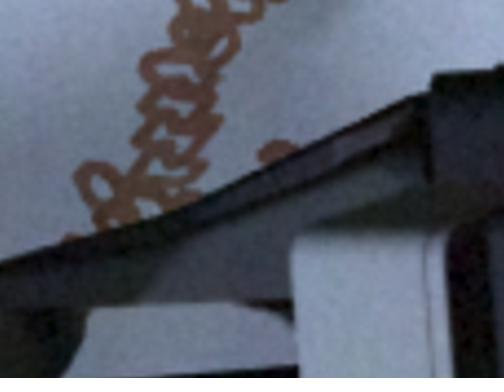

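Now the cab roof.

Request:
move --pt "0 0 0 0 0 0 1 0 0 0.02806 -0.08874 0 -0.08706 -0.8" --pt "0 0 0 0 0 0 1 0 0 0.07576 -0.09864 0 -0.11201 -0.8" --pt "0 0 0 0 0 0 1 0 0 0.1004 -0.09864 0 -0.11201 -0.8" --pt "0 0 0 0 0 0 1 0 0 0.1004 -0.11401 0 -0.12725 -0.8" --speed '[0.4,0.12,0.06,0.1]' --blend '[0,0,0,0]' --cameras '[]'

Request:
move --pt "0 0 0 0 0 0 1 0 0 0 -0.00681 0 -0.00732 -0.8" --pt "0 0 0 0 0 0 1 0 0 0 0.0062 0 -0.01156 -0.8" --pt "0 0 0 0 0 0 1 0 0 0 0.0062 0 0.00674 -0.8" --pt "0 0 0 0 0 0 1 0 0 0 0.01602 0 0.00806 -0.8" --pt "0 0 0 0 0 0 1 0 0 0 0.02779 0 0.01416 -0.8" --pt "0 0 0 0 0 0 1 0 0 0 0.0346 0 0.02148 -0.8" --pt "0 0 0 0 0 0 1 0 0 0 0.02159 0 0.02572 -0.8" --pt "0 0 0 0 0 0 1 0 0 0 0.02159 0 0.00742 -0.8" --pt "0 0 0 0 0 0 1 0 0 0 0.01177 0 0.0061 -0.8" --pt "0 0 0 0 0 0 1 0 0 0 0 0 0 -0.8" --pt "0 0 0 0 0 0 1 0 0 0.0003 -0.02596 0 -0.01765 -0.8" --speed '[0.08,0.12,0.06,0.12,0.12,0.08,0.12,0.06,0.12,0.12,0.12]' --blend '[0.003,0.003,0.003,0.003,0.003,0.003,0.003,0.003,0.003,0.003,0]' --cameras '[]'

Request:
move --pt "0 0 0 0 0 0 1 0 0 0 -0.00681 0 -0.00732 -0.8" --pt "0 0 0 0 0 0 1 0 0 0 0.0062 0 -0.01156 -0.8" --pt "0 0 0 0 0 0 1 0 0 0 0.0062 0 0.00674 -0.8" --pt "0 0 0 0 0 0 1 0 0 0 0.01602 0 0.00806 -0.8" --pt "0 0 0 0 0 0 1 0 0 0 0.02779 0 0.01416 -0.8" --pt "0 0 0 0 0 0 1 0 0 0 0.0346 0 0.02148 -0.8" --pt "0 0 0 0 0 0 1 0 0 0 0.02159 0 0.02572 -0.8" --pt "0 0 0 0 0 0 1 0 0 0 0.02159 0 0.00742 -0.8" --pt "0 0 0 0 0 0 1 0 0 0 0.01177 0 0.0061 -0.8" --pt "0 0 0 0 0 0 1 0 0 0 0 0 0 -0.8" --pt "0 0 0 0 0 0 1 0 0 0.0004 -0.02489 0 -0.018 -0.8" --speed '[0.08,0.12,0.06,0.12,0.12,0.08,0.12,0.06,0.12,0.12,0.12]' --blend '[0.003,0.003,0.003,0.003,0.003,0.003,0.003,0.003,0.003,0.003,0]' --cameras '[]'

Request:
move --pt "0 0 0 0 0 0 1 0 0 0 -0.00681 0 -0.00732 -0.8" --pt "0 0 0 0 0 0 1 0 0 0 0.0062 0 -0.01156 -0.8" --pt "0 0 0 0 0 0 1 0 0 0 0.0062 0 0.00674 -0.8" --pt "0 0 0 0 0 0 1 0 0 0 0.01602 0 0.00806 -0.8" --pt "0 0 0 0 0 0 1 0 0 0 0.02779 0 0.01416 -0.8" --pt "0 0 0 0 0 0 1 0 0 0 0.0346 0 0.02148 -0.8" --pt "0 0 0 0 0 0 1 0 0 0 0.02159 0 0.02572 -0.8" --pt "0 0 0 0 0 0 1 0 0 0 0.02159 0 0.00742 -0.8" --pt "0 0 0 0 0 0 1 0 0 0 0.01177 0 0.0061 -0.8" --pt "0 0 0 0 0 0 1 0 0 0 0 0 0 -0.8" --pt "0 0 0 0 0 0 1 0 0 0.0005 -0.02636 0 -0.01745 -0.8" --speed '[0.08,0.12,0.06,0.12,0.12,0.08,0.12,0.06,0.12,0.12,0.12]' --blend '[0.003,0.003,0.003,0.003,0.003,0.003,0.003,0.003,0.003,0.003,0]' --cameras '[]'

Request:
move --pt "0 0 0 0 0 0 1 0 0 0 -0.00681 0 -0.00732 -0.8" --pt "0 0 0 0 0 0 1 0 0 0 0.0062 0 -0.01156 -0.8" --pt "0 0 0 0 0 0 1 0 0 0 0.0062 0 0.00674 -0.8" --pt "0 0 0 0 0 0 1 0 0 0 0.01602 0 0.00806 -0.8" --pt "0 0 0 0 0 0 1 0 0 0 0.02779 0 0.01416 -0.8" --pt "0 0 0 0 0 0 1 0 0 0 0.0346 0 0.02148 -0.8" --pt "0 0 0 0 0 0 1 0 0 0 0.02159 0 0.02572 -0.8" --pt "0 0 0 0 0 0 1 0 0 0 0.02159 0 0.00742 -0.8" --pt "0 0 0 0 0 0 1 0 0 0 0.01177 0 0.0061 -0.8" --pt "0 0 0 0 0 0 1 0 0 0 0 0 0 -0.8" --pt "0 0 0 0 0 0 1 0 0 0 -0.01246 0 -0.00899 -0.8" --pt "0 0 0 0 0 0 1 0 0 -0.1 -0.01246 0 -0.00899 -0.8" --pt "0 0 0 0 0 0 1 0 0 -0.1 -0.01246 0 -0.14 -0.8" --speed '[0.08,0.12,0.06,0.12,0.12,0.08,0.12,0.06,0.12,0.12,0.12,0.25,0.5]' --blend '[0.003,0.003,0.003,0.003,0.003,0.003,0.003,0.003,0.003,0.003,0,0.02,0]' --cameras '["cam_above"]'

Request:
zoom_image --camera "cam_above" --region '[220, 290, 320, 365]'

Scene clock: 576.40 s.
left_arm: end_effector_position=(+0.3148, +0.5520, +0.2221) grip_measured=+1.000 grip_effort_nm=-0.007 end_effector_quat_wxyz=(+0.697, -0.210, +0.652, +0.212) | right_arm: end_effector_position=(+0.3213, +0.0626, +0.0773) grip_measured=-0.654 grip_effort_nm=-1.028 end_effector_quat_wxyz=(-0.473, +0.548, -0.447, -0.524)
Joint names: [wrist pitch, wrist roll, shoulder, wrist yaw, elbow, waist]
Joint positions: left_arm=[1.013 -0.014 1.284 -0.052 0.332 0.546 0.094] | right_arm=[1.262 -0.054 2.417 -1.158 1.151 0.581 0.016]
Joint velocities: within noise
Joint torques (N m): left_arm=[1.68 0.04 -6.26 -0.03 6.23 0.42] | right_arm=[1.34 -0.03 -8.2 -0.11 3.62 -0.57]
Heat: left arm: 44 °C; right arm: 45 °C.
Joint targets: left_arm=[1.021 -0.014 1.260 -0.052 0.340 0.551] | right_arm=[1.265 -0.057 2.431 -1.170 1.146 0.574]
move: done
No camera images: "cameras" was empty.

Scene clock: 579.57 s.
left_arm: end_effector_position=(+0.3148, +0.5520, +0.2221) grip_measured=+1.000 grip_effort_nm=-0.007 end_effector_quat_wxyz=(+0.697, -0.210, +0.652, +0.212) | right_arm: end_effector_position=(+0.3205, +0.0541, +0.0773) grip_measured=-0.654 grip_effort_nm=-1.038 end_effector_quat_wxyz=(-0.465, +0.555, -0.439, -0.532)
Joint names: [wrist pitch, wrist roll, shoulder, wrist yaw, elbow, waist]
Joint positions: left_arm=[1.013 -0.014 1.284 -0.052 0.332 0.546 0.094] | right_arm=[1.262 -0.054 2.417 -1.211 1.151 0.559 0.016]
Joint velocities: within noise
Joint torques (N m): left_arm=[1.66 0 -6.31 -0.03 6.5 0.4] | right_arm=[1.32 -0.03 -8.13 -0.1 3.58 -0.54]
Heat: left arm: 44 °C; right arm: 44 °C.
Joint targets: left_arm=[1.021 -0.014 1.260 -0.052 0.340 0.551] | right_arm=[1.265 -0.057 2.431 -1.222 1.146 0.553]
move: done
No camera images: "cameras" was empty.

Scene clock: 582.67 s.
left_arm: end_effector_position=(+0.3148, +0.5520, +0.2221) grip_measured=+1.000 grip_effort_nm=-0.007 end_effector_quat_wxyz=(+0.697, -0.210, +0.652, +0.212) | right_arm: end_effector_position=(+0.3201, +0.0452, +0.0771) grip_measured=-0.654 grip_effort_nm=-1.033 end_effector_quat_wxyz=(-0.457, +0.561, -0.431, -0.539)
Joint names: [wrist pitch, wrist roll, shoulder, wrist yaw, elbow, waist]
Joint positions: left_arm=[1.013 -0.014 1.284 -0.052 0.332 0.546 0.094] | right_arm=[1.262 -0.054 2.418 -1.262 1.151 0.538 0.016]
Joint velocities: within noise
Joint torques (N m): left_arm=[1.66 0.05 -6.26 -0.05 6.32 0.32] | right_arm=[1.29 -0.03 -8.12 -0.11 3.55 -0.54]
Heat: left arm: 44 °C; right arm: 44 °C.
Joint targets: left_arm=[1.021 -0.014 1.260 -0.052 0.340 0.551] | right_arm=[1.265 -0.057 2.432 -1.273 1.146 0.531]
move: done
No camera images: "cameras" was empty.

Scene clock: 585.80 s.
left_arm: end_effector_position=(+0.3148, +0.5520, +0.2221) grip_measured=+1.000 grip_effort_nm=0.002 end_effector_quat_wxyz=(+0.697, -0.210, +0.652, +0.212) | right_arm: end_effector_position=(+0.3190, +0.0363, +0.0768) grip_measured=-0.654 grip_effort_nm=-1.038 end_effector_quat_wxyz=(-0.449, +0.568, -0.422, -0.546)
Joint names: [wrist pitch, wrist roll, shoulder, wrist yaw, elbow, waist]
Joint positions: left_arm=[1.013 -0.014 1.284 -0.052 0.332 0.546 0.094] | right_arm=[1.262 -0.054 2.419 -1.314 1.151 0.517 0.016]
Joint velocities: within noise
Joint torques (N m): left_arm=[1.66 0.05 -6.37 -0.04 6.31 0.34] | right_arm=[1.26 -0.03 -8.1 -0.12 3.51 -0.54]
Heat: left arm: 44 °C; right arm: 44 °C.
Joint targets: left_arm=[1.021 -0.014 1.260 -0.052 0.340 0.551] | right_arm=[1.265 -0.057 2.433 -1.326 1.146 0.510]
move: done
No camera images: "cameras" was empty.

Scene clock: 589.83 s.
left_arm: end_effector_position=(+0.3148, +0.5520, +0.2221) grip_measured=+1.000 grip_effort_nm=-0.007 end_effector_quat_wxyz=(+0.697, -0.210, +0.652, +0.212) | right_arm: end_effector_position=(+0.3758, -0.0265, +0.1128) grip_measured=-0.654 grip_effort_nm=-1.033 end_effector_quat_wxyz=(-0.511, +0.549, -0.436, -0.497)
Joint names: [wrist pitch, wrist roll, shoulder, wrist yaw, elbow, waist]
Joint positions: left_arm=[1.013 -0.014 1.284 -0.052 0.332 0.546 0.094] | right_arm=[1.262 -0.054 2.337 -1.348 1.151 0.34 0.016]
Joint velocities: within noise
Joint torques (N m): left_arm=[1.66 0.01 -6.28 -0.02 6.41 0.39] | right_arm=[1.22 -0.03 -11.21 0 3.86 0.18]
Heat: left arm: 44 °C; right arm: 44 °C.
Joint targets: left_arm=[1.021 -0.014 1.260 -0.052 0.340 0.551] | right_arm=[1.265 -0.057 2.307 -1.351 1.146 0.342]
move: done
Images, in order (width x height): cam_above 672x504.

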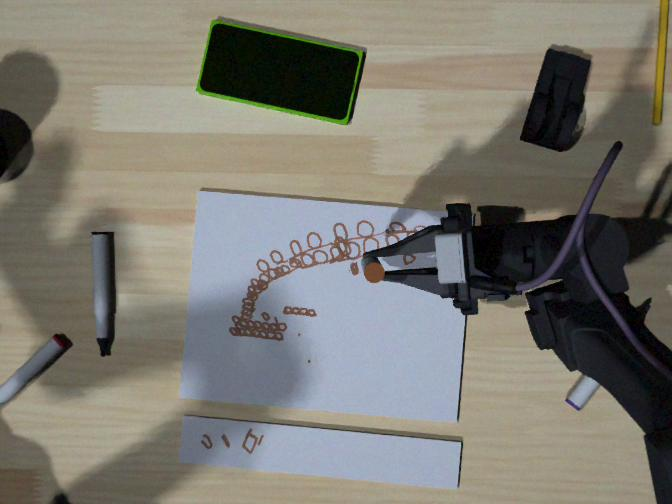

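Scaled by 5.040 from the camera's 672x504 image, which has a finer 960x720 frame.

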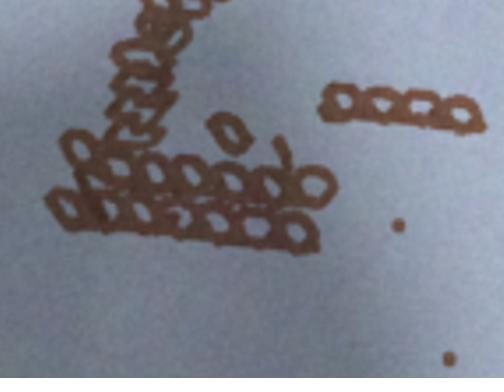

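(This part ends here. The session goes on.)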